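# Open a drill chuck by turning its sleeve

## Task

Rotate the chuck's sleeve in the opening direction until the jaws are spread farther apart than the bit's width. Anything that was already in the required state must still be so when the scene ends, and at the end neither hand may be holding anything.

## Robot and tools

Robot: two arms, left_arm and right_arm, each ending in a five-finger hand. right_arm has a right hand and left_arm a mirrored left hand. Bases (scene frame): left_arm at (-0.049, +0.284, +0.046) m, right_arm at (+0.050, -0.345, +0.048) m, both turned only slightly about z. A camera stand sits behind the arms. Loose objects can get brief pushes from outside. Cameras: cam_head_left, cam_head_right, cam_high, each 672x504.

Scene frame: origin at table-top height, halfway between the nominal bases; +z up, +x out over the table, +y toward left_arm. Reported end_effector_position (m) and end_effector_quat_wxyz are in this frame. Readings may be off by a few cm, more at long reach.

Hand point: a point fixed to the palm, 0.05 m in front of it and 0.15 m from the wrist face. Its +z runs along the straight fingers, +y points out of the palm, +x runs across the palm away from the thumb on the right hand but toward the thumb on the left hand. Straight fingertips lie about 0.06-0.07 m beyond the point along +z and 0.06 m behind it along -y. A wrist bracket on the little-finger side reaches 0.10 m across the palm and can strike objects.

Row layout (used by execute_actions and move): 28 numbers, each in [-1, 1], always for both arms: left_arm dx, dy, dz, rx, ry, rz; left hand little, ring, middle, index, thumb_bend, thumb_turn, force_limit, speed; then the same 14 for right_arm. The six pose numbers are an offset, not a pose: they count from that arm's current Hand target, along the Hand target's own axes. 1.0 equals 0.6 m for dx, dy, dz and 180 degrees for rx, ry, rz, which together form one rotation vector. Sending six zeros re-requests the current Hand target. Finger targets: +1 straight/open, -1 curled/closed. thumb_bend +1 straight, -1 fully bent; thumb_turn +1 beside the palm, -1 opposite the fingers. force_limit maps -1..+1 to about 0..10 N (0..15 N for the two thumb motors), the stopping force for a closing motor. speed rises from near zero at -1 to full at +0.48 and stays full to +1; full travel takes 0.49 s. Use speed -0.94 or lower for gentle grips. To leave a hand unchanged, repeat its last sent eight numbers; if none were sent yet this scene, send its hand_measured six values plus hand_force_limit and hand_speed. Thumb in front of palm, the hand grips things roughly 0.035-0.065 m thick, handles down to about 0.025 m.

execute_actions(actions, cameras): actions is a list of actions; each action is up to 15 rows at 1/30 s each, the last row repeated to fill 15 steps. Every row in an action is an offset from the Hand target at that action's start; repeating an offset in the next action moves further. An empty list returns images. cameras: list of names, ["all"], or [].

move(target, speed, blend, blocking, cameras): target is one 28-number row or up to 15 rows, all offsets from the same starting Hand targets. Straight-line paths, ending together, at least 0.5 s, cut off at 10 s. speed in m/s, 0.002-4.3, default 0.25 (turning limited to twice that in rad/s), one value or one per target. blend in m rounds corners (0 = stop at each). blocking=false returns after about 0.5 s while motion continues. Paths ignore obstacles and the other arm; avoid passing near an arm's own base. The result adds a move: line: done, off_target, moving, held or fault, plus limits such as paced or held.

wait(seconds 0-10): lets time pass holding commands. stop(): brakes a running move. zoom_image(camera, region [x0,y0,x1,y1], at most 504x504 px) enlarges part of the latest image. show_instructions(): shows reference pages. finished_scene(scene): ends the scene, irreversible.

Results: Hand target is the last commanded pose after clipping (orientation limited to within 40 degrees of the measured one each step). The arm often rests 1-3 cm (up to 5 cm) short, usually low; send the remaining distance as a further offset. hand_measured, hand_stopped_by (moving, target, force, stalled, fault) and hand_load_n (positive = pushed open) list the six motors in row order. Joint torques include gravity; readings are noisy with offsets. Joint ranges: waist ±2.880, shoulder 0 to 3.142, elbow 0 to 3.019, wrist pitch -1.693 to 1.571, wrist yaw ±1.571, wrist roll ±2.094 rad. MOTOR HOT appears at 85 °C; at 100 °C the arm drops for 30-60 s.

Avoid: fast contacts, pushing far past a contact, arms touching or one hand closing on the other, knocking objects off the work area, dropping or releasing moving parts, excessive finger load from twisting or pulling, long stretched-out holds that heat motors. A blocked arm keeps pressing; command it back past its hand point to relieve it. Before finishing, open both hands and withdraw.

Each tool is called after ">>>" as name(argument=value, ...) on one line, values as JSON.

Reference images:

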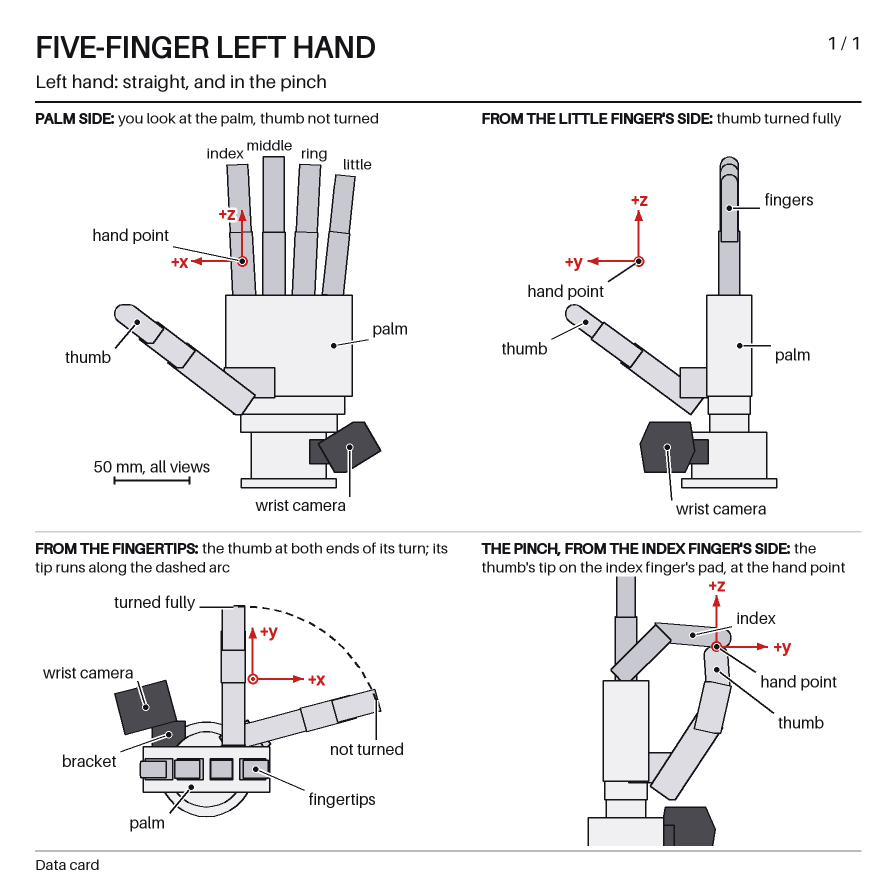

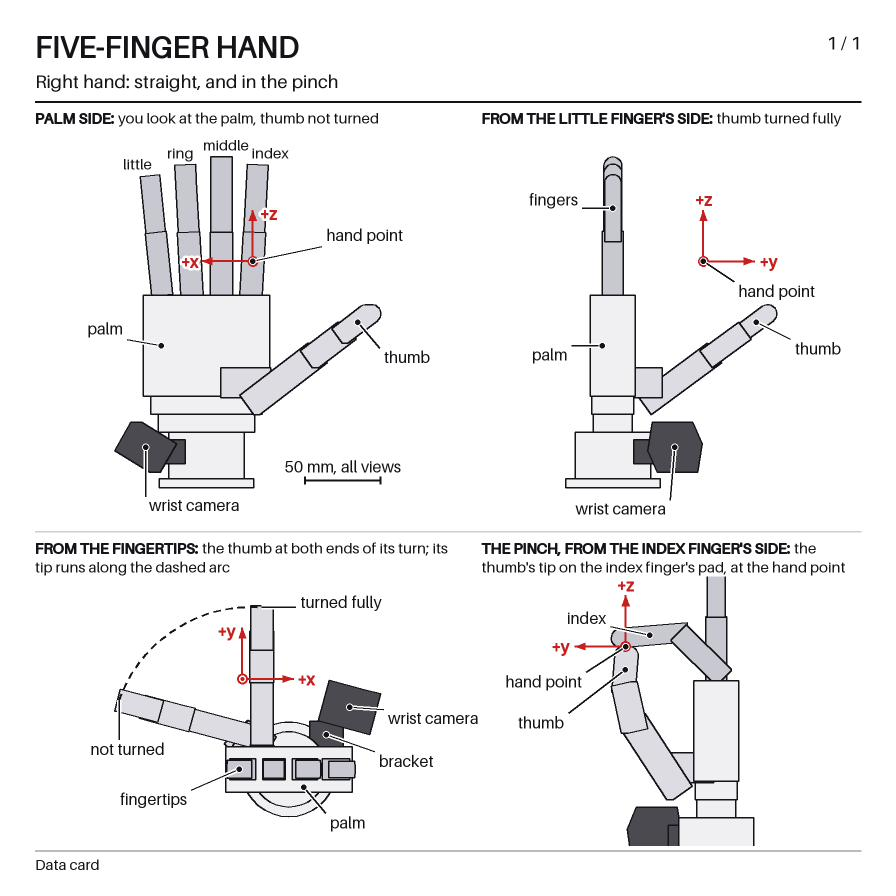

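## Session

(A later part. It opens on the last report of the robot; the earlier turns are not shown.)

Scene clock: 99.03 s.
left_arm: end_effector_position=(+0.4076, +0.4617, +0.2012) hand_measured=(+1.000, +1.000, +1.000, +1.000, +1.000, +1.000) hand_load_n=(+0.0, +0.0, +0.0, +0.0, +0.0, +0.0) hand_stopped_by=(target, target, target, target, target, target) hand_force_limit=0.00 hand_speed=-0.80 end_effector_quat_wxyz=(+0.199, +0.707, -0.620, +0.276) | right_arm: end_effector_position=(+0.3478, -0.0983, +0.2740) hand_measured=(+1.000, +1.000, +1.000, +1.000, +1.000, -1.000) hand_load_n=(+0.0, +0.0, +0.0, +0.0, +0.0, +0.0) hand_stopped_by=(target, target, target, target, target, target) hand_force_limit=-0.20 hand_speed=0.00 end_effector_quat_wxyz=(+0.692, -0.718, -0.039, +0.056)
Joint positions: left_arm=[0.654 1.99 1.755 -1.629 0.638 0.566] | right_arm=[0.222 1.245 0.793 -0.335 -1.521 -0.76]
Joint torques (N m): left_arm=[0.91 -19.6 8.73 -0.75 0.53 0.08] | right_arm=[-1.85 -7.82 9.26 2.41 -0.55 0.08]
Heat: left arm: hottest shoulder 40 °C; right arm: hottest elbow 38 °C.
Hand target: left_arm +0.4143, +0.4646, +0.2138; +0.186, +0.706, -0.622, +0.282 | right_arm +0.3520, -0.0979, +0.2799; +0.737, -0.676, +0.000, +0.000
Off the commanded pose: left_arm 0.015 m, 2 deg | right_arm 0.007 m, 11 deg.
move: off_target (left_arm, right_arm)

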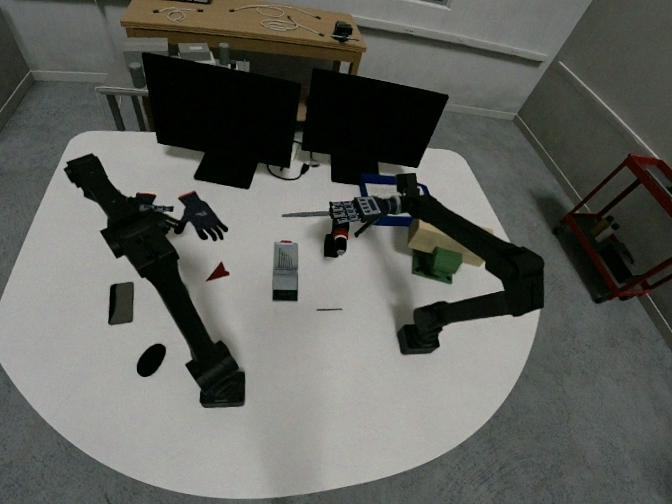

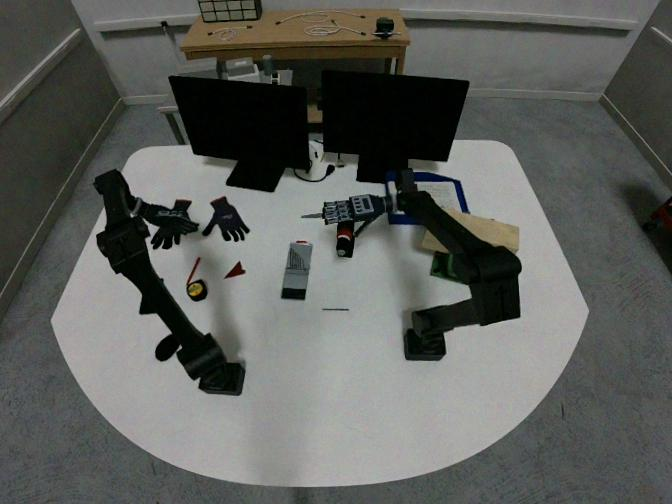

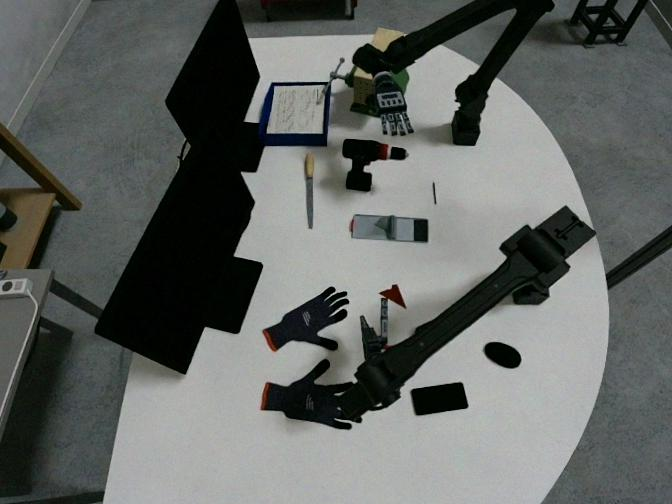

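>>> move(target=[[0,0,0,0,0,0,1,1,1,1,1,1,0,-0.8,-0.005,0.0672,0.015,0,0,0,1,1,1,1,1,-1,-0.2,0]], speed=[0.12], cameras=[])

Scene clock: 110.03 s.
left_arm: end_effector_position=(+0.4076, +0.4617, +0.2012) hand_measured=(+1.000, +1.000, +1.000, +1.000, +1.000, +1.000) hand_load_n=(+0.0, +0.0, +0.0, +0.0, +0.0, +0.0) hand_stopped_by=(target, target, target, target, target, target) hand_force_limit=0.00 hand_speed=-0.80 end_effector_quat_wxyz=(+0.199, +0.707, -0.620, +0.276) | right_arm: end_effector_position=(+0.3454, -0.0866, +0.2382) hand_measured=(+1.000, +1.000, +1.000, +1.000, +1.000, -1.000) hand_load_n=(+0.0, +0.0, +0.0, +0.0, +0.0, +0.0) hand_stopped_by=(target, target, target, target, target, target) hand_force_limit=-0.20 hand_speed=0.00 end_effector_quat_wxyz=(+0.731, -0.682, +0.005, +0.008)
Joint positions: left_arm=[0.654 1.99 1.755 -1.629 0.638 0.566] | right_arm=[0.236 1.426 0.5 1.288 -1.377 0.376]
Joint torques (N m): left_arm=[0.91 -19.49 8.75 -0.69 0.53 0.08] | right_arm=[-2.08 -6.12 6.48 2.5 0.4 0.08]
Heat: left arm: hottest shoulder 40 °C; right arm: hottest elbow 37 °C.
Hand target: left_arm +0.4143, +0.4646, +0.2138; +0.186, +0.706, -0.622, +0.282 | right_arm +0.3490, -0.0854, +0.2405; +0.737, -0.676, +0.000, +0.000
Off the commanded pose: left_arm 0.015 m, 2 deg | right_arm 0.004 m, 2 deg.
move: off_target (left_arm)
No camera images: "cameras" was empty.

>>> move(target=[[0,0,0,0,0,0,1,1,1,1,1,1,0,-0.8,0,0.0448,-0.0133,0,0,0,1,1,1,1,1,-1,-0.2,0],[0,0,0,0,0,0,1,1,1,1,1,1,0,-0.8,0,0.0638,0.0118,0,0,0,1,1,0.4,0.4,0.5,-1,0.2,-0.4],[0,0,0,0,0,0,1,1,1,1,1,1,0,-0.8,0,0.0638,0.0118,0,0,0,1,1,0.09,0.09,0.32,-1,0.2,-0.88]], speed=[0.12,0.08,0.08], blend=[0.01,0,0], cameras=["cam_high","cam_head_right"])

>>> zoom_image(camera="cam_high", region=[330, 90, 430, 210])

>>> zoom_image(camera="cam_head_right", region=[320, 190, 400, 270])

Scene clock: 120.73 s.
left_arm: end_effector_position=(+0.4076, +0.4617, +0.2012) hand_measured=(+1.000, +1.000, +1.000, +1.000, +1.000, +1.000) hand_load_n=(+0.0, +0.0, +0.0, +0.0, +0.0, +0.0) hand_stopped_by=(target, target, target, target, target, target) hand_force_limit=0.00 hand_speed=-0.80 end_effector_quat_wxyz=(+0.199, +0.707, -0.620, +0.276) | right_arm: end_effector_position=(+0.3462, -0.0831, +0.1883) hand_measured=(+1.000, +1.000, +0.136, +0.180, +0.402, -1.000) hand_load_n=(+0.0, -0.5, +10.5, +2.5, +12.5, +1.0) hand_stopped_by=(target, target, force, force, force, target) hand_force_limit=0.20 hand_speed=-0.88 end_effector_quat_wxyz=(+0.730, -0.683, +0.026, +0.015)
Joint positions: left_arm=[0.654 1.99 1.755 -1.629 0.638 0.566] | right_arm=[0.245 1.591 0.466 1.431 -1.349 0.359]
Joint torques (N m): left_arm=[0.91 -19.55 8.72 -0.73 0.53 0.08] | right_arm=[0.03 -9.52 6.24 2.85 0.36 0.01]
Heat: left arm: hottest elbow 41 °C; right arm: hottest elbow 36 °C.
Hand target: left_arm +0.4143, +0.4646, +0.2138; +0.186, +0.706, -0.622, +0.282 | right_arm +0.3490, -0.0751, +0.2030; +0.737, -0.676, +0.000, +0.000
Off the commanded pose: left_arm 0.015 m, 2 deg | right_arm 0.017 m, 4 deg.
move: off_target (left_arm, right_arm); blend cut to 0.0094 m at target 1; target 3's new numbers were sent with right_arm's hand 0.017 m and 4 deg from that target
Images, in order (width x height): cam_head_right 672x504, cam_high 672x504.

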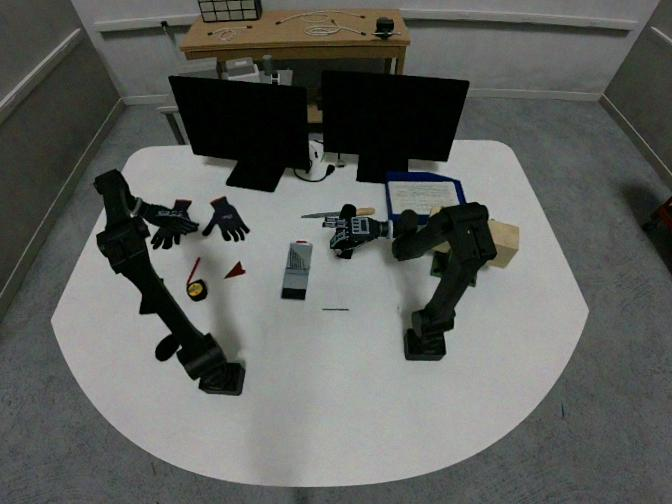

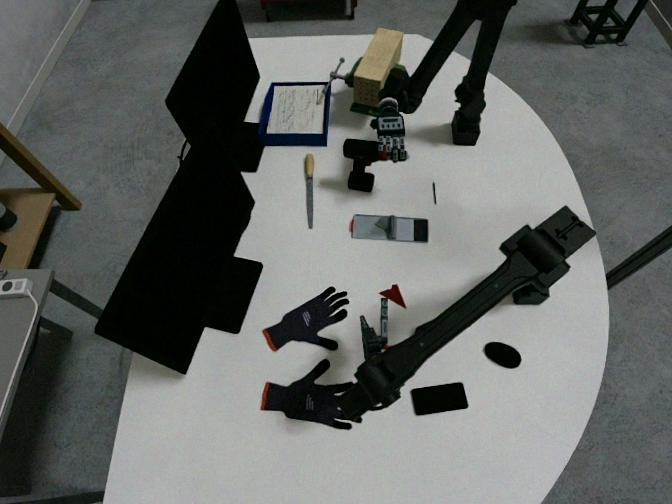

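Scaled by 4.200 from the camera's 672x504 image, which has a finer 960x720 frame.

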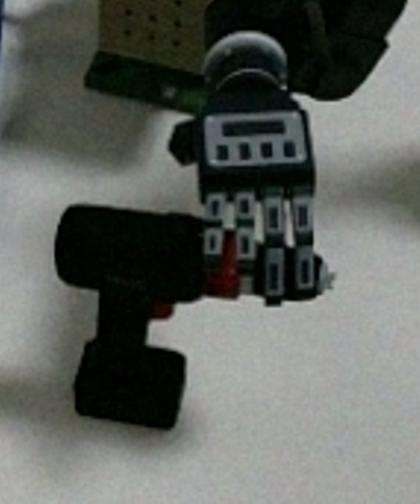

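Scaled by 6.300 from the camera's 672x504 image, which has a finer 960x720 frame.

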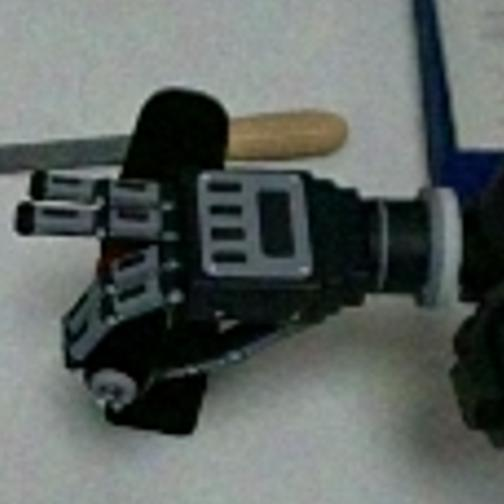

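>>> move(target=[[0,0,0,0,0,0,1,1,1,1,1,1,0,-0.8,0,0,0,0,0,0,1,1,0.17,0.12,0.32,-1,0.4,-0.88]], speed=[0.12], cameras=["cam_head_right"])

>>> zoom_image(camera="cam_head_right", region=[320, 190, 400, 270])

Scene clock: 125.33 s.
left_arm: end_effector_position=(+0.4076, +0.4617, +0.2012) hand_measured=(+1.000, +1.000, +1.000, +1.000, +1.000, +1.000) hand_load_n=(+0.0, +0.0, +0.0, +0.0, +0.0, +0.0) hand_stopped_by=(target, target, target, target, target, target) hand_force_limit=0.00 hand_speed=-0.80 end_effector_quat_wxyz=(+0.199, +0.707, -0.620, +0.276) | right_arm: end_effector_position=(+0.3462, -0.0831, +0.1883) hand_measured=(+1.000, +1.000, +0.170, +0.170, +0.402, -1.000) hand_load_n=(-0.5, +0.0, +0.0, +11.0, +11.5, +0.5) hand_stopped_by=(target, target, target, force, force, target) hand_force_limit=0.40 hand_speed=-0.88 end_effector_quat_wxyz=(+0.730, -0.683, +0.026, +0.015)
Joint positions: left_arm=[0.654 1.99 1.755 -1.629 0.638 0.566] | right_arm=[0.245 1.591 0.466 1.431 -1.349 0.359]
Joint torques (N m): left_arm=[0.97 -19.55 8.7 -0.73 0.53 0.08] | right_arm=[-0.62 -9.17 6.11 2.71 0.38 -0.01]
Heat: left arm: hottest elbow 41 °C; right arm: hottest elbow 36 °C.
Hand target: left_arm +0.4143, +0.4646, +0.2138; +0.186, +0.706, -0.622, +0.282 | right_arm +0.3490, -0.0751, +0.2030; +0.737, -0.676, +0.000, +0.000
Off the commanded pose: left_arm 0.015 m, 2 deg | right_arm 0.017 m, 4 deg.
move: off_target (left_arm, right_arm)
Images, in order (width x height): cam_head_right 672x504.

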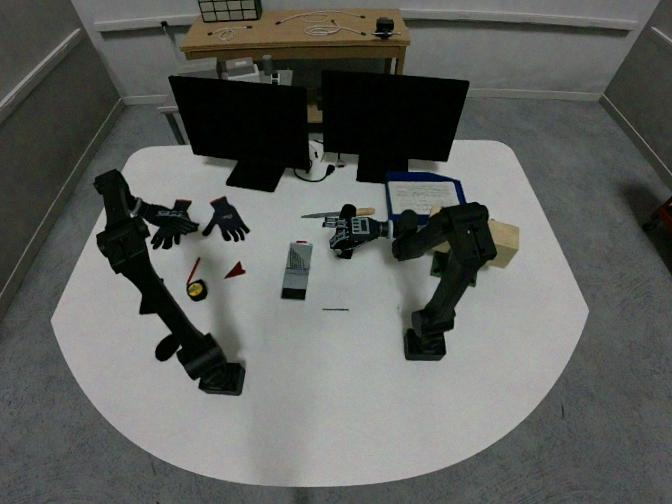

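Scaled by 6.300 from the camera's 672x504 image, which has a finer 960x720 frame.

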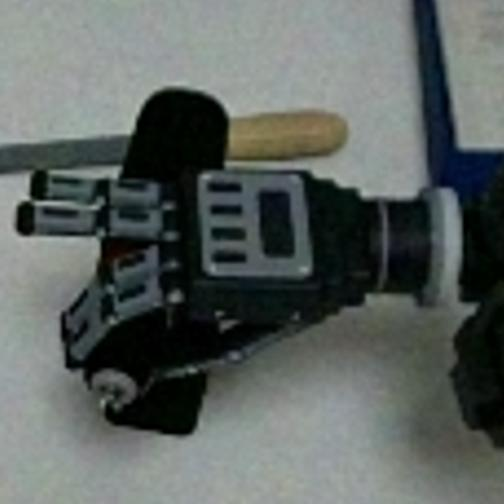

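>>> move(target=[[0,0,0,0,0,0,1,1,1,1,1,1,0,-0.8,0,0,0,0,0,0,1,1,0.12,0.14,0.32,-1,0.2,-0.88],[0,0,0,0,0,0,1,1,1,1,1,1,0,-0.8,0.0067,-0.003,0.0037,-0.0833,0,0,1,1,0.12,0.14,0.32,-1,0.2,-0.88],[0,0,0,0,0,0,1,1,1,1,1,1,0,-0.8,0.025,-0.016,0.0098,-0.1667,0,0,1,1,0.12,0.14,0.32,-1,0.2,-0.88],[0,0,0,0,0,0,1,1,1,1,1,1,0,-0.8,0.0293,-0.0322,0.0185,-0.3333,0,0,1,1,0.12,0.14,0.32,-1,0.2,-0.88],[0,0,0,0,0,0,1,1,1,1,1,1,0,-0.8,0.0167,-0.0288,0.019,-0.5278,0,0,1,1,0.12,0.14,0.32,-1,0.2,-0.88]], speed=0.14, blend=[0,0.005,0.005,0.005,0], cameras=["cam_high","cam_head_right"])

>>> zoom_image(camera="cam_high", region=[330, 90, 430, 210])

>>> zoom_image(camera="cam_head_right", region=[320, 190, 400, 270])

Scene clock: 139.23 s.
left_arm: end_effector_position=(+0.4076, +0.4617, +0.2012) hand_measured=(+1.000, +1.000, +1.000, +1.000, +1.000, +1.000) hand_load_n=(+0.0, +0.0, +0.0, +0.0, +0.0, +0.0) hand_stopped_by=(target, target, target, target, target, target) hand_force_limit=0.00 hand_speed=-0.80 end_effector_quat_wxyz=(+0.199, +0.707, -0.620, +0.276) | right_arm: end_effector_position=(+0.3429, -0.0849, +0.1899) hand_measured=(+1.000, +1.000, +0.140, +0.170, +0.402, -1.000) hand_load_n=(+0.0, +0.0, +10.5, +2.0, +10.0, -0.5) hand_stopped_by=(target, target, force, force, force, target) hand_force_limit=0.20 hand_speed=-0.88 end_effector_quat_wxyz=(+0.017, +0.999, -0.003, -0.029)
Joint positions: left_arm=[0.654 1.99 1.755 -1.629 0.638 0.566] | right_arm=[0.825 1.61 1.342 -1.369 -0.016 -0.792]
Joint torques (N m): left_arm=[1.03 -19.55 8.72 -0.73 0.53 0.07] | right_arm=[-0.38 -12.69 16.09 -0.7 0.36 0.09]
Heat: left arm: hottest elbow 41 °C; right arm: hottest elbow 37 °C.
Hand target: left_arm +0.4143, +0.4646, +0.2138; +0.186, +0.706, -0.622, +0.282 | right_arm +0.3591, -0.0652, +0.2212; +0.000, +1.000, +0.000, +0.000
Off the commanded pose: left_arm 0.015 m, 2 deg | right_arm 0.040 m, 4 deg.
move: off_target (left_arm, right_arm)
Images, in order (width x height): cam_head_right 672x504, cam_high 672x504.

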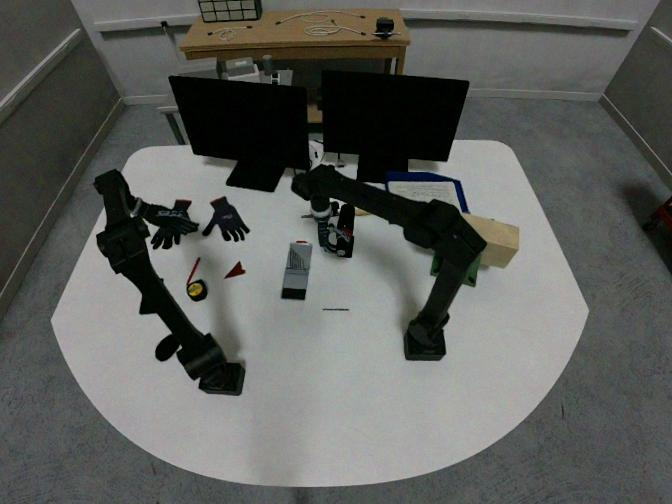

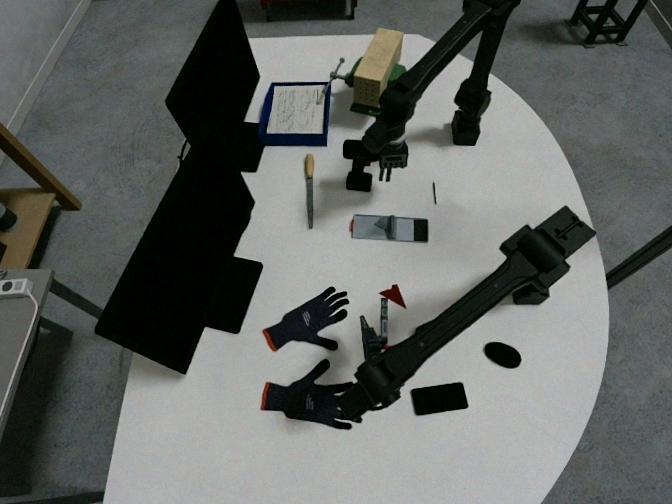

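Scaled by 4.200 from the camera's 672x504 image, which has a finer 960x720 frame.

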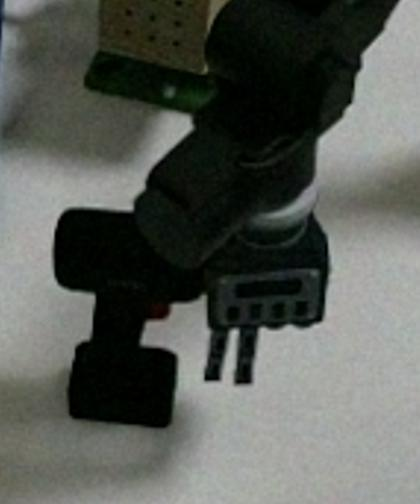

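Scaled by 6.300 from the camera's 672x504 image, which has a finer 960x720 frame.

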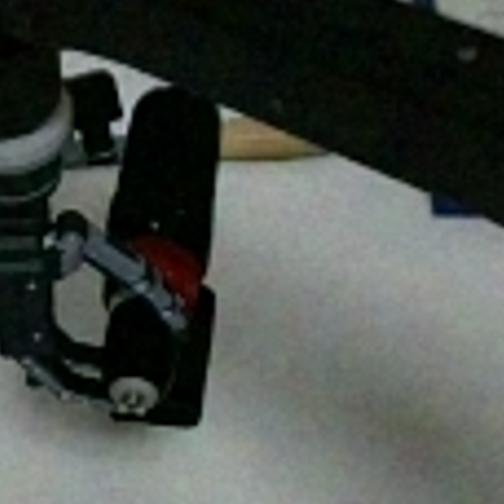

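>>> move(target=[[0,0,0,0,0,0,1,1,1,1,1,1,0,-0.8,0,0.0133,0.005,-0.1,0,0,1,1,0.12,0.14,0.32,-1,0.2,-0.88],[0,0,0,0,0,0,1,1,1,1,1,1,0,-0.8,0,0.0133,0.005,-0.1,0,0,1,1,0.35,0.35,0.55,-1,-0.2,-0.85],[0,0,0,0,0,0,1,1,1,1,1,1,0,-0.8,0,0.0133,0.005,-0.1,0,0,1,1,1,1,1,-1,-0.2,0],[0,0,0,0,0,0,1,1,1,1,1,1,0,-0.8,0,0,-0.1333,-0.1,0,0,1,1,1,1,1,-1,-0.2,0]], speed=[0.14,0.1,0.1,0.2], cameras=["cam_head_right"])

Scene clock: 155.63 s.
left_arm: end_effector_position=(+0.4076, +0.4617, +0.2012) hand_measured=(+1.000, +1.000, +1.000, +1.000, +1.000, +1.000) hand_load_n=(+0.0, +0.0, +0.0, +0.0, +0.0, +0.0) hand_stopped_by=(target, target, target, target, target, target) hand_force_limit=0.00 hand_speed=-0.80 end_effector_quat_wxyz=(+0.199, +0.707, -0.620, +0.276) | right_arm: end_effector_position=(+0.3577, -0.0782, +0.2722) hand_measured=(+1.000, +1.000, +1.000, +1.000, +1.000, -1.000) hand_load_n=(+0.5, +0.0, +0.0, +0.0, -0.5, +0.0) hand_stopped_by=(target, target, target, target, target, target) hand_force_limit=-0.20 hand_speed=0.00 end_effector_quat_wxyz=(+0.134, +0.991, +0.000, +0.017)
Joint positions: left_arm=[0.654 1.99 1.755 -1.629 0.638 0.566] | right_arm=[0.9 1.691 1.614 -1.675 0.202 -0.703]
Joint torques (N m): left_arm=[0.91 -19.55 8.76 -0.7 0.53 0.09] | right_arm=[-0.44 -14.39 13.89 -0.7 0.31 -0.03]
Heat: left arm: hottest elbow 41 °C; right arm: hottest elbow 38 °C.
Hand target: left_arm +0.4143, +0.4646, +0.2138; +0.186, +0.706, -0.622, +0.282 | right_arm +0.3590, -0.0651, +0.3011; +0.157, +0.988, +0.000, +0.000
Off the commanded pose: left_arm 0.015 m, 2 deg | right_arm 0.032 m, 3 deg.
joint sent to its limit (right arm) — joint 4 (wrist pitch), lower limit. The joint targets are off in position and orientation.
move: off_target (left_arm, right_arm); target 2's new numbers were sent with right_arm's hand 0.034 m and 4 deg from that target; target 3's new numbers were sent with right_arm's hand 0.026 m and 2 deg from that target
Images, in order (width x height): cam_head_right 672x504.

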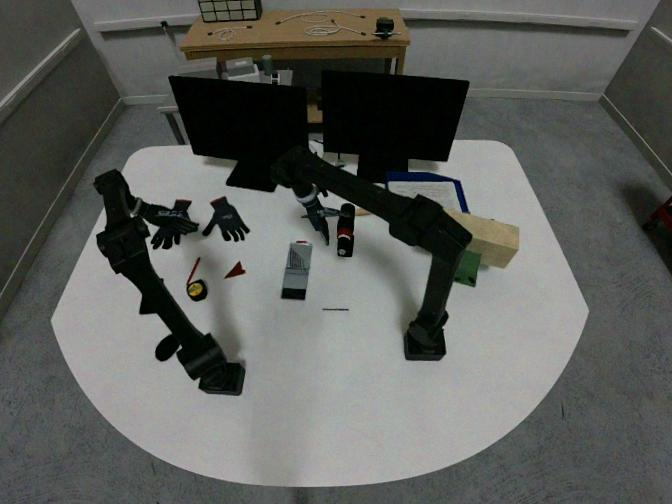

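>>> move(target=[[0,0,0,0,0,0,1,1,1,1,1,1,0,-0.8,-0.0167,0.0102,0.05,0.4,0,0,1,1,1,1,1,-1,-0.2,0],[0,0,0,0,0,0,1,1,1,1,1,1,0,-0.8,-0.0167,0.0102,0.0927,0.6278,0,0,1,1,1,1,1,-1,-0.2,0]], speed=0.45, blend=[0.02,0], cameras=["all"])

>>> zoom_image(camera="cam_high", region=[330, 90, 430, 210])

>>> zoom_image(camera="cam_head_right", region=[320, 190, 400, 270])

>>> zoom_image(camera="cam_head_right", region=[332, 240, 356, 264])

Scene clock: 166.27 s.
left_arm: end_effector_position=(+0.4076, +0.4617, +0.2012) hand_measured=(+1.000, +1.000, +1.000, +1.000, +1.000, +1.000) hand_load_n=(+0.0, +0.0, +0.0, +0.0, -0.5, +0.0) hand_stopped_by=(target, target, target, target, target, target) hand_force_limit=0.00 hand_speed=-0.80 end_effector_quat_wxyz=(+0.199, +0.707, -0.620, +0.276) | right_arm: end_effector_position=(+0.3389, -0.0826, +0.2474) hand_measured=(+1.000, +1.000, +1.000, +1.000, +1.000, -1.000) hand_load_n=(+0.0, -0.5, +0.0, +0.0, +0.0, +0.0) hand_stopped_by=(target, target, target, target, target, target) hand_force_limit=-0.20 hand_speed=0.00 end_effector_quat_wxyz=(+0.730, -0.683, -0.002, +0.017)
Joint positions: left_arm=[0.654 1.99 1.755 -1.629 0.638 0.566] | right_arm=[0.251 1.394 0.506 1.255 -1.384 0.382]
Joint torques (N m): left_arm=[0.91 -19.43 8.7 -0.77 0.52 0.08] | right_arm=[-2.9 -6.12 6.75 2.43 0.43 0.1]
Heat: left arm: hottest elbow 41 °C; right arm: hottest elbow 39 °C.
Hand target: left_arm +0.4143, +0.4646, +0.2138; +0.186, +0.706, -0.622, +0.282 | right_arm +0.3490, -0.0882, +0.2502; +0.737, -0.676, +0.000, +0.000
Off the commanded pose: left_arm 0.015 m, 2 deg | right_arm 0.012 m, 2 deg.
move: off_target (left_arm, right_arm)

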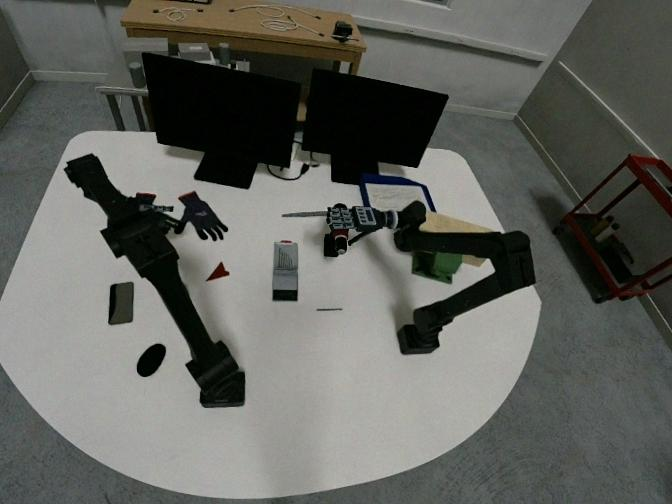

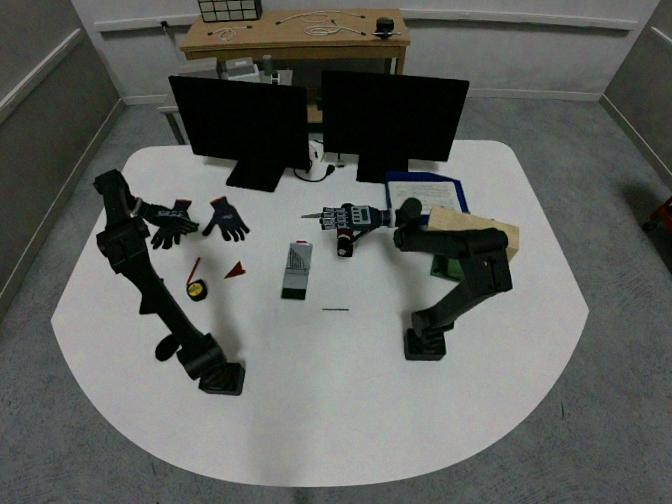

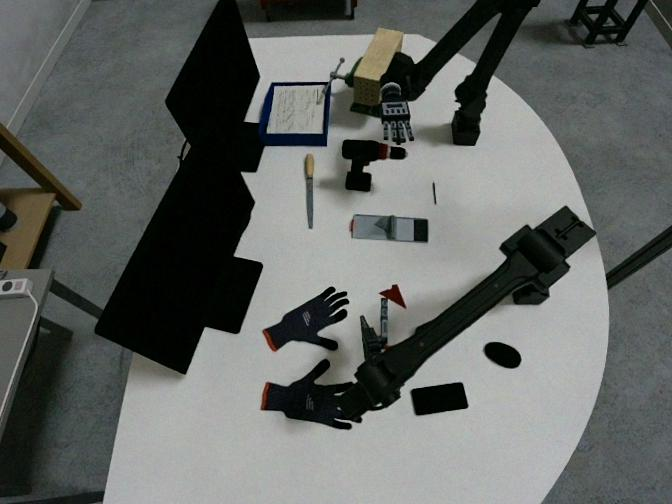

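Scaled by 4.200 from the camera's 672x504 image, which has a finer 960x720 frame.

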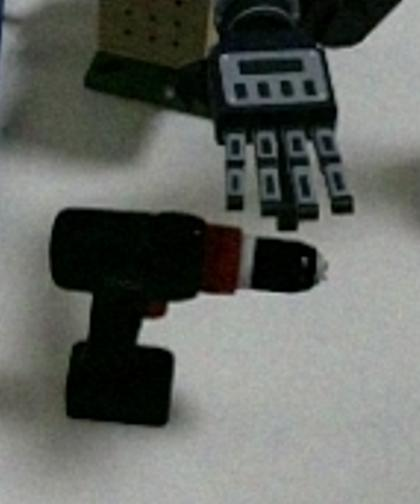

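Scaled by 6.300 from the camera's 672x504 image, which has a finer 960x720 frame.

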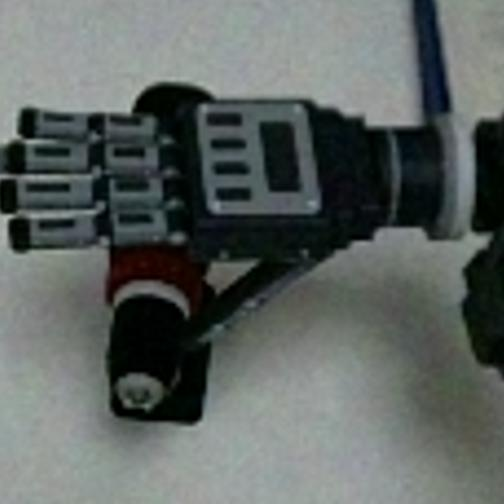

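Scaled by 21.000 from the camera's 672x504 image, which has a finer 960x720 frame.

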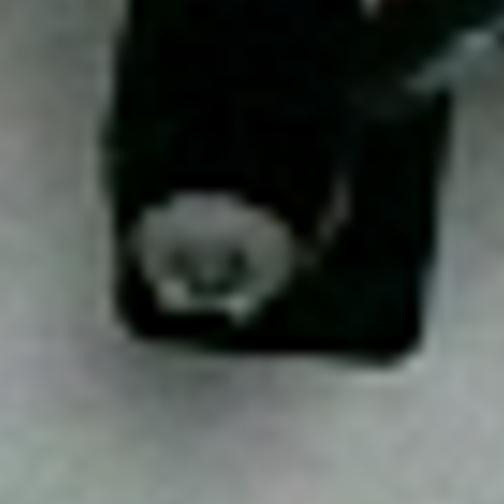

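>>> move(target=[[0,0,0,0,0,0,1,1,1,1,1,1,0,-0.8,0,0.0603,-0.0217,0,0,0,1,1,1,1,1,-1,-0.2,0],[0,0,0,0,0,0,1,1,1,1,1,1,0,-0.8,0,0.079,0,0,0,0,1,1,0.4,0.35,0.55,-1,0.2,-0.4],[0,0,0,0,0,0,1,1,1,1,1,1,0,-0.8,0,0.079,0,0,0,0,1,1,0.16,0.12,0.55,-1,0.2,-0.8],[0,0,0,0,0,0,1,1,1,1,1,1,0,-0.8,0,0.079,0,0,0,0,1,1,0.12,0.1,0.32,-1,0.2,-0.85]], speed=[0.12,0.08,0.08,0.08], blend=[0.01,0,0,0], cameras=["cam_high","cam_head_right"])

>>> zoom_image(camera="cam_high", region=[330, 90, 430, 210])

>>> zoom_image(camera="cam_head_right", region=[320, 190, 400, 270])

Scene clock: 185.93 s.
left_arm: end_effector_position=(+0.4076, +0.4617, +0.2012) hand_measured=(+1.000, +1.000, +1.000, +1.000, +1.000, +1.000) hand_load_n=(+0.0, +0.0, +0.0, +0.0, +0.0, +0.0) hand_stopped_by=(target, target, target, target, target, target) hand_force_limit=0.00 hand_speed=-0.80 end_effector_quat_wxyz=(+0.199, +0.707, -0.620, +0.276) | right_arm: end_effector_position=(+0.3465, -0.0898, +0.1907) hand_measured=(+1.000, +1.000, +0.120, +0.100, +0.516, -1.000) hand_load_n=(+0.0, -0.5, +0.0, +3.0, +9.5, +1.5) hand_stopped_by=(target, target, target, target, force, target) hand_force_limit=0.20 hand_speed=-0.85 end_effector_quat_wxyz=(+0.731, -0.682, +0.018, +0.011)
Joint positions: left_arm=[0.654 1.99 1.755 -1.629 0.638 0.566] | right_arm=[0.225 1.599 0.468 1.494 -1.374 0.397]
Joint torques (N m): left_arm=[1.03 -19.66 8.72 -0.73 0.53 0.08] | right_arm=[-0.56 -8.64 5.86 2.65 0.43 0.09]
Heat: left arm: hottest elbow 41 °C; right arm: hottest elbow 37 °C.
Hand target: left_arm +0.4143, +0.4646, +0.2138; +0.186, +0.706, -0.622, +0.282 | right_arm +0.3490, -0.0841, +0.2029; +0.737, -0.676, +0.000, +0.000
Off the commanded pose: left_arm 0.015 m, 2 deg | right_arm 0.014 m, 3 deg.
move: off_target (left_arm, right_arm); blend cut to 0.0086 m at target 1; target 3's new numbers were sent with right_arm's hand 0.013 m and 2 deg from that target; target 4's new numbers were sent with right_arm's hand 0.013 m and 2 deg from that target
Images, in order (width x height): cam_head_right 672x504, cam_high 672x504.

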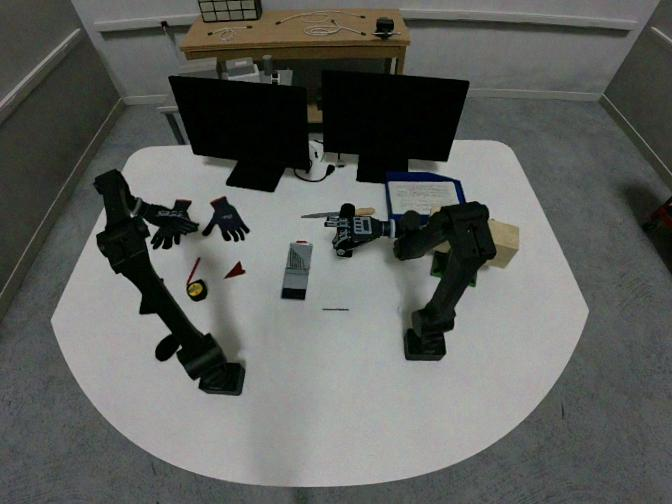

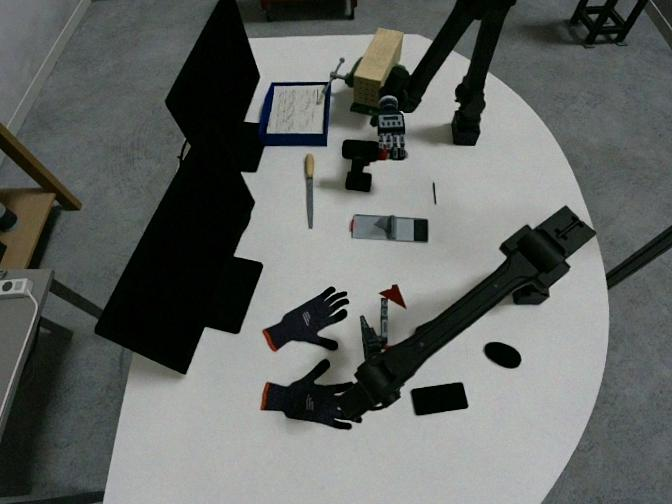

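Scaled by 4.200 from the camera's 672x504 image, which has a finer 960x720 frame.

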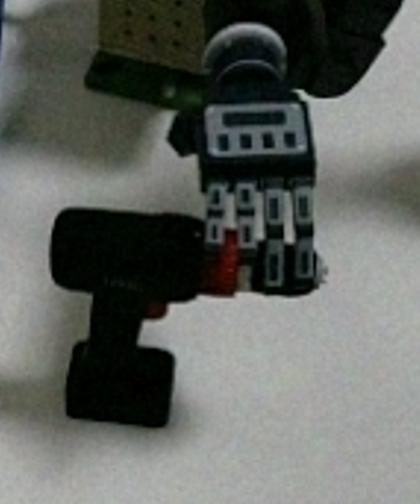

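Scaled by 6.300 from the camera's 672x504 image, which has a finer 960x720 frame.

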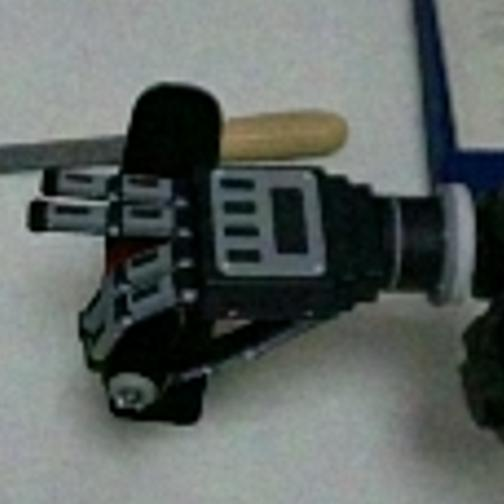

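>>> move(target=[[0,0,0,0,0,0,1,1,1,1,1,1,0,-0.8,0,0,0,0,0,0,1,1,0.03,0.04,0.32,-1,0.2,-0.85],[0,0,0,0,0,0,1,1,1,1,1,1,0,-0.8,0.0067,-0.003,0.0037,-0.0833,0,0,1,1,0.03,0.04,0.32,-1,0.2,-0.85],[0,0,0,0,0,0,1,1,1,1,1,1,0,-0.8,0.025,-0.016,0.0098,-0.1667,0,0,1,1,0.03,0.04,0.32,-1,0.2,-0.85],[0,0,0,0,0,0,1,1,1,1,1,1,0,-0.8,0.0293,-0.0322,0.0185,-0.3333,0,0,1,1,0.03,0.04,0.32,-1,0.2,-0.85],[0,0,0,0,0,0,1,1,1,1,1,1,0,-0.8,0.0167,-0.0288,0.019,-0.5278,0,0,1,1,0.03,0.04,0.32,-1,0.2,-0.85]], speed=0.14, blend=[0,0.005,0.005,0.005,0], cameras=["cam_high","cam_head_right"])

>>> zoom_image(camera="cam_high", region=[330, 90, 430, 210])

>>> zoom_image(camera="cam_head_right", region=[320, 190, 400, 270])

Scene clock: 200.80 s.
left_arm: end_effector_position=(+0.4076, +0.4617, +0.2012) hand_measured=(+1.000, +1.000, +1.000, +1.000, +1.000, +1.000) hand_load_n=(+0.0, +0.0, +0.0, +0.0, +0.0, +0.0) hand_stopped_by=(target, target, target, target, target, target) hand_force_limit=0.00 hand_speed=-0.80 end_effector_quat_wxyz=(+0.199, +0.707, -0.620, +0.276) | right_arm: end_effector_position=(+0.3423, -0.0929, +0.1882) hand_measured=(+1.000, +1.000, +0.068, +0.090, +0.518, -1.000) hand_load_n=(+0.0, +0.0, +16.0, +2.0, +10.5, -2.0) hand_stopped_by=(target, target, force, force, force, target) hand_force_limit=0.20 hand_speed=-0.85 end_effector_quat_wxyz=(+0.016, +0.999, +0.005, -0.031)
Joint positions: left_arm=[0.654 1.99 1.755 -1.629 0.638 0.566] | right_arm=[0.814 1.596 1.321 -1.362 -0.019 -0.818]
Joint torques (N m): left_arm=[0.79 -19.55 8.68 -0.72 0.53 0.08] | right_arm=[-0.38 -12.28 16.23 -0.9 0.46 0.11]
Heat: left arm: hottest elbow 41 °C; right arm: hottest elbow 37 °C.
Hand target: left_arm +0.4143, +0.4646, +0.2138; +0.186, +0.706, -0.622, +0.282 | right_arm +0.3590, -0.0742, +0.2211; +0.000, +1.000, +0.000, +0.000
Off the commanded pose: left_arm 0.015 m, 2 deg | right_arm 0.041 m, 4 deg.
move: off_target (left_arm, right_arm)
Images, in order (width x height): cam_head_right 672x504, cam_high 672x504.

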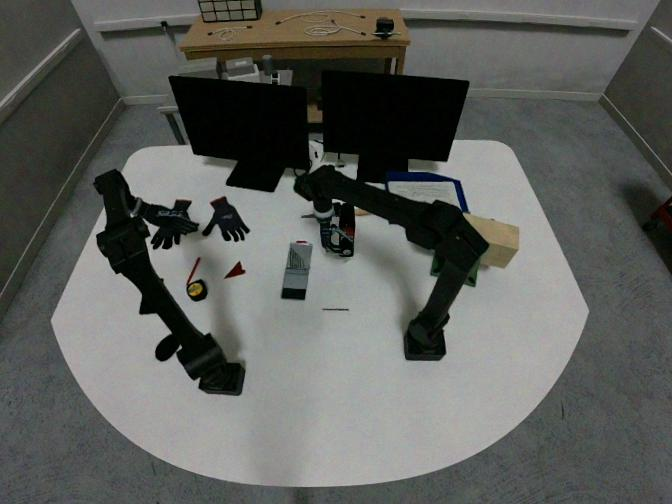

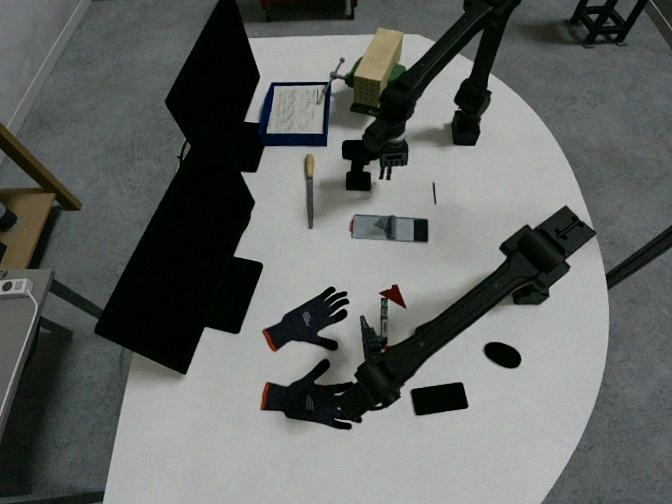

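Scaled by 4.200 from the camera's 672x504 image, which has a finer 960x720 frame.

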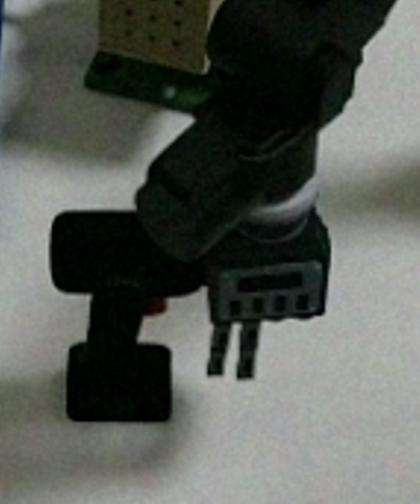

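Scaled by 6.300 from the camera's 672x504 image, which has a finer 960x720 frame.

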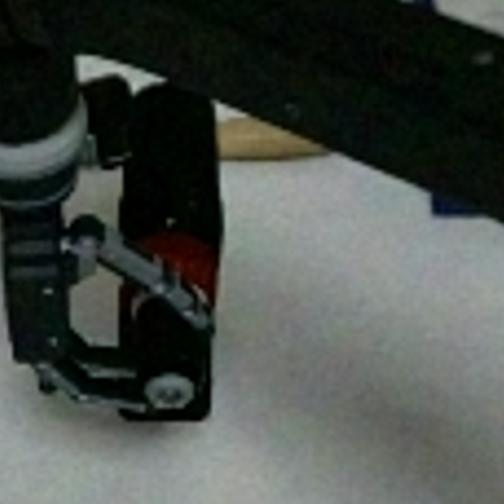

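>>> move(target=[[0,0,0,0,0,0,1,1,1,1,1,1,0,-0.8,0,0.003,0.005,-0.1,0,0,1,1,0.03,0.04,0.32,-1,0.2,-0.85],[0,0,0,0,0,0,1,1,1,1,1,1,0,-0.8,0,0.003,0.005,-0.1,0,0,1,1,0.35,0.35,0.65,-1,-0.2,-0.82],[0,0,0,0,0,0,1,1,1,1,1,1,0,-0.8,0,0.003,0.005,-0.1,0,0,1,1,1,1,1,-1,-0.2,0],[0,0,0,0,0,0,1,1,1,1,1,1,0,-0.8,0,0.003,-0.1,-0.1,0,0,1,1,1,1,1,-1,-0.2,0]], speed=[0.14,0.1,0.1,0.2], cameras=["cam_head_right"])

>>> zoom_image(camera="cam_head_right", region=[320, 190, 400, 270])

Scene clock: 211.93 s.
left_arm: end_effector_position=(+0.4076, +0.4617, +0.2012) hand_measured=(+1.000, +1.000, +1.000, +1.000, +1.000, +1.000) hand_load_n=(+0.0, +0.0, +0.0, +0.0, +0.0, +0.0) hand_stopped_by=(target, target, target, target, target, target) hand_force_limit=0.00 hand_speed=-0.80 end_effector_quat_wxyz=(+0.199, +0.707, -0.620, +0.276) | right_arm: end_effector_position=(+0.3530, -0.0861, +0.2492) hand_measured=(+1.000, +1.000, +1.000, +1.000, +1.000, -1.000) hand_load_n=(+0.0, +0.0, +0.5, +0.0, -0.5, +0.0) hand_stopped_by=(target, target, target, target, target, target) hand_force_limit=-0.20 hand_speed=0.00 end_effector_quat_wxyz=(+0.160, +0.987, +0.003, -0.008)
Joint positions: left_arm=[0.654 1.99 1.755 -1.629 0.638 0.566] | right_arm=[0.895 1.723 1.572 -1.674 0.2 -0.706]
Joint torques (N m): left_arm=[0.91 -19.6 8.72 -0.72 0.53 0.07] | right_arm=[-0.09 -15.97 13.76 -1.09 0.3 -0.07]
Heat: left arm: hottest elbow 41 °C; right arm: hottest elbow 39 °C.
Hand target: left_arm +0.4143, +0.4646, +0.2138; +0.186, +0.706, -0.622, +0.282 | right_arm +0.3590, -0.0760, +0.2811; +0.157, +0.988, +0.000, +0.000
Off the commanded pose: left_arm 0.015 m, 2 deg | right_arm 0.034 m, 1 deg.
joint sent to its limit (right arm) — joint 4 (wrist pitch), lower limit. The joint targets are off in position and orientation.
move: off_target (left_arm, right_arm); target 2's new numbers were sent with right_arm's hand 0.039 m and 4 deg from that target; target 3's new numbers were sent with right_arm's hand 0.027 m and 3 deg from that target
Images, in order (width x height): cam_head_right 672x504.

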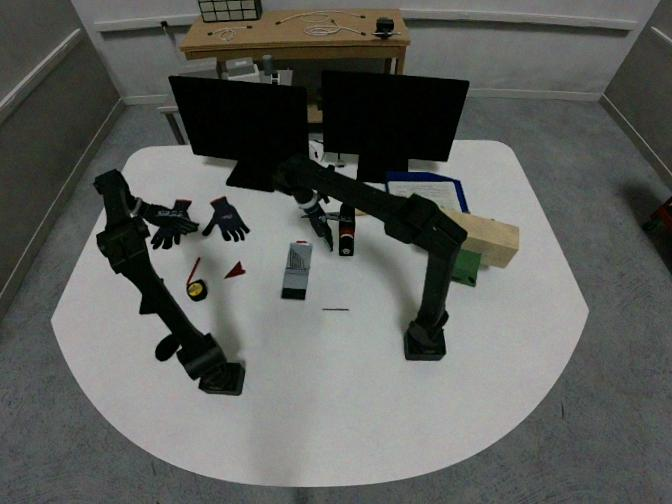

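Scaled by 6.300 from the camera's 672x504 image, which has a finer 960x720 frame.

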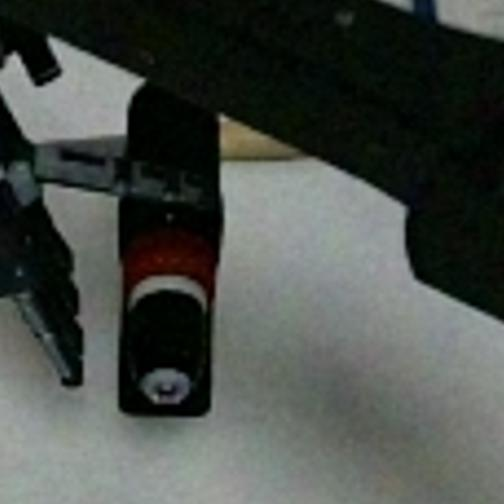

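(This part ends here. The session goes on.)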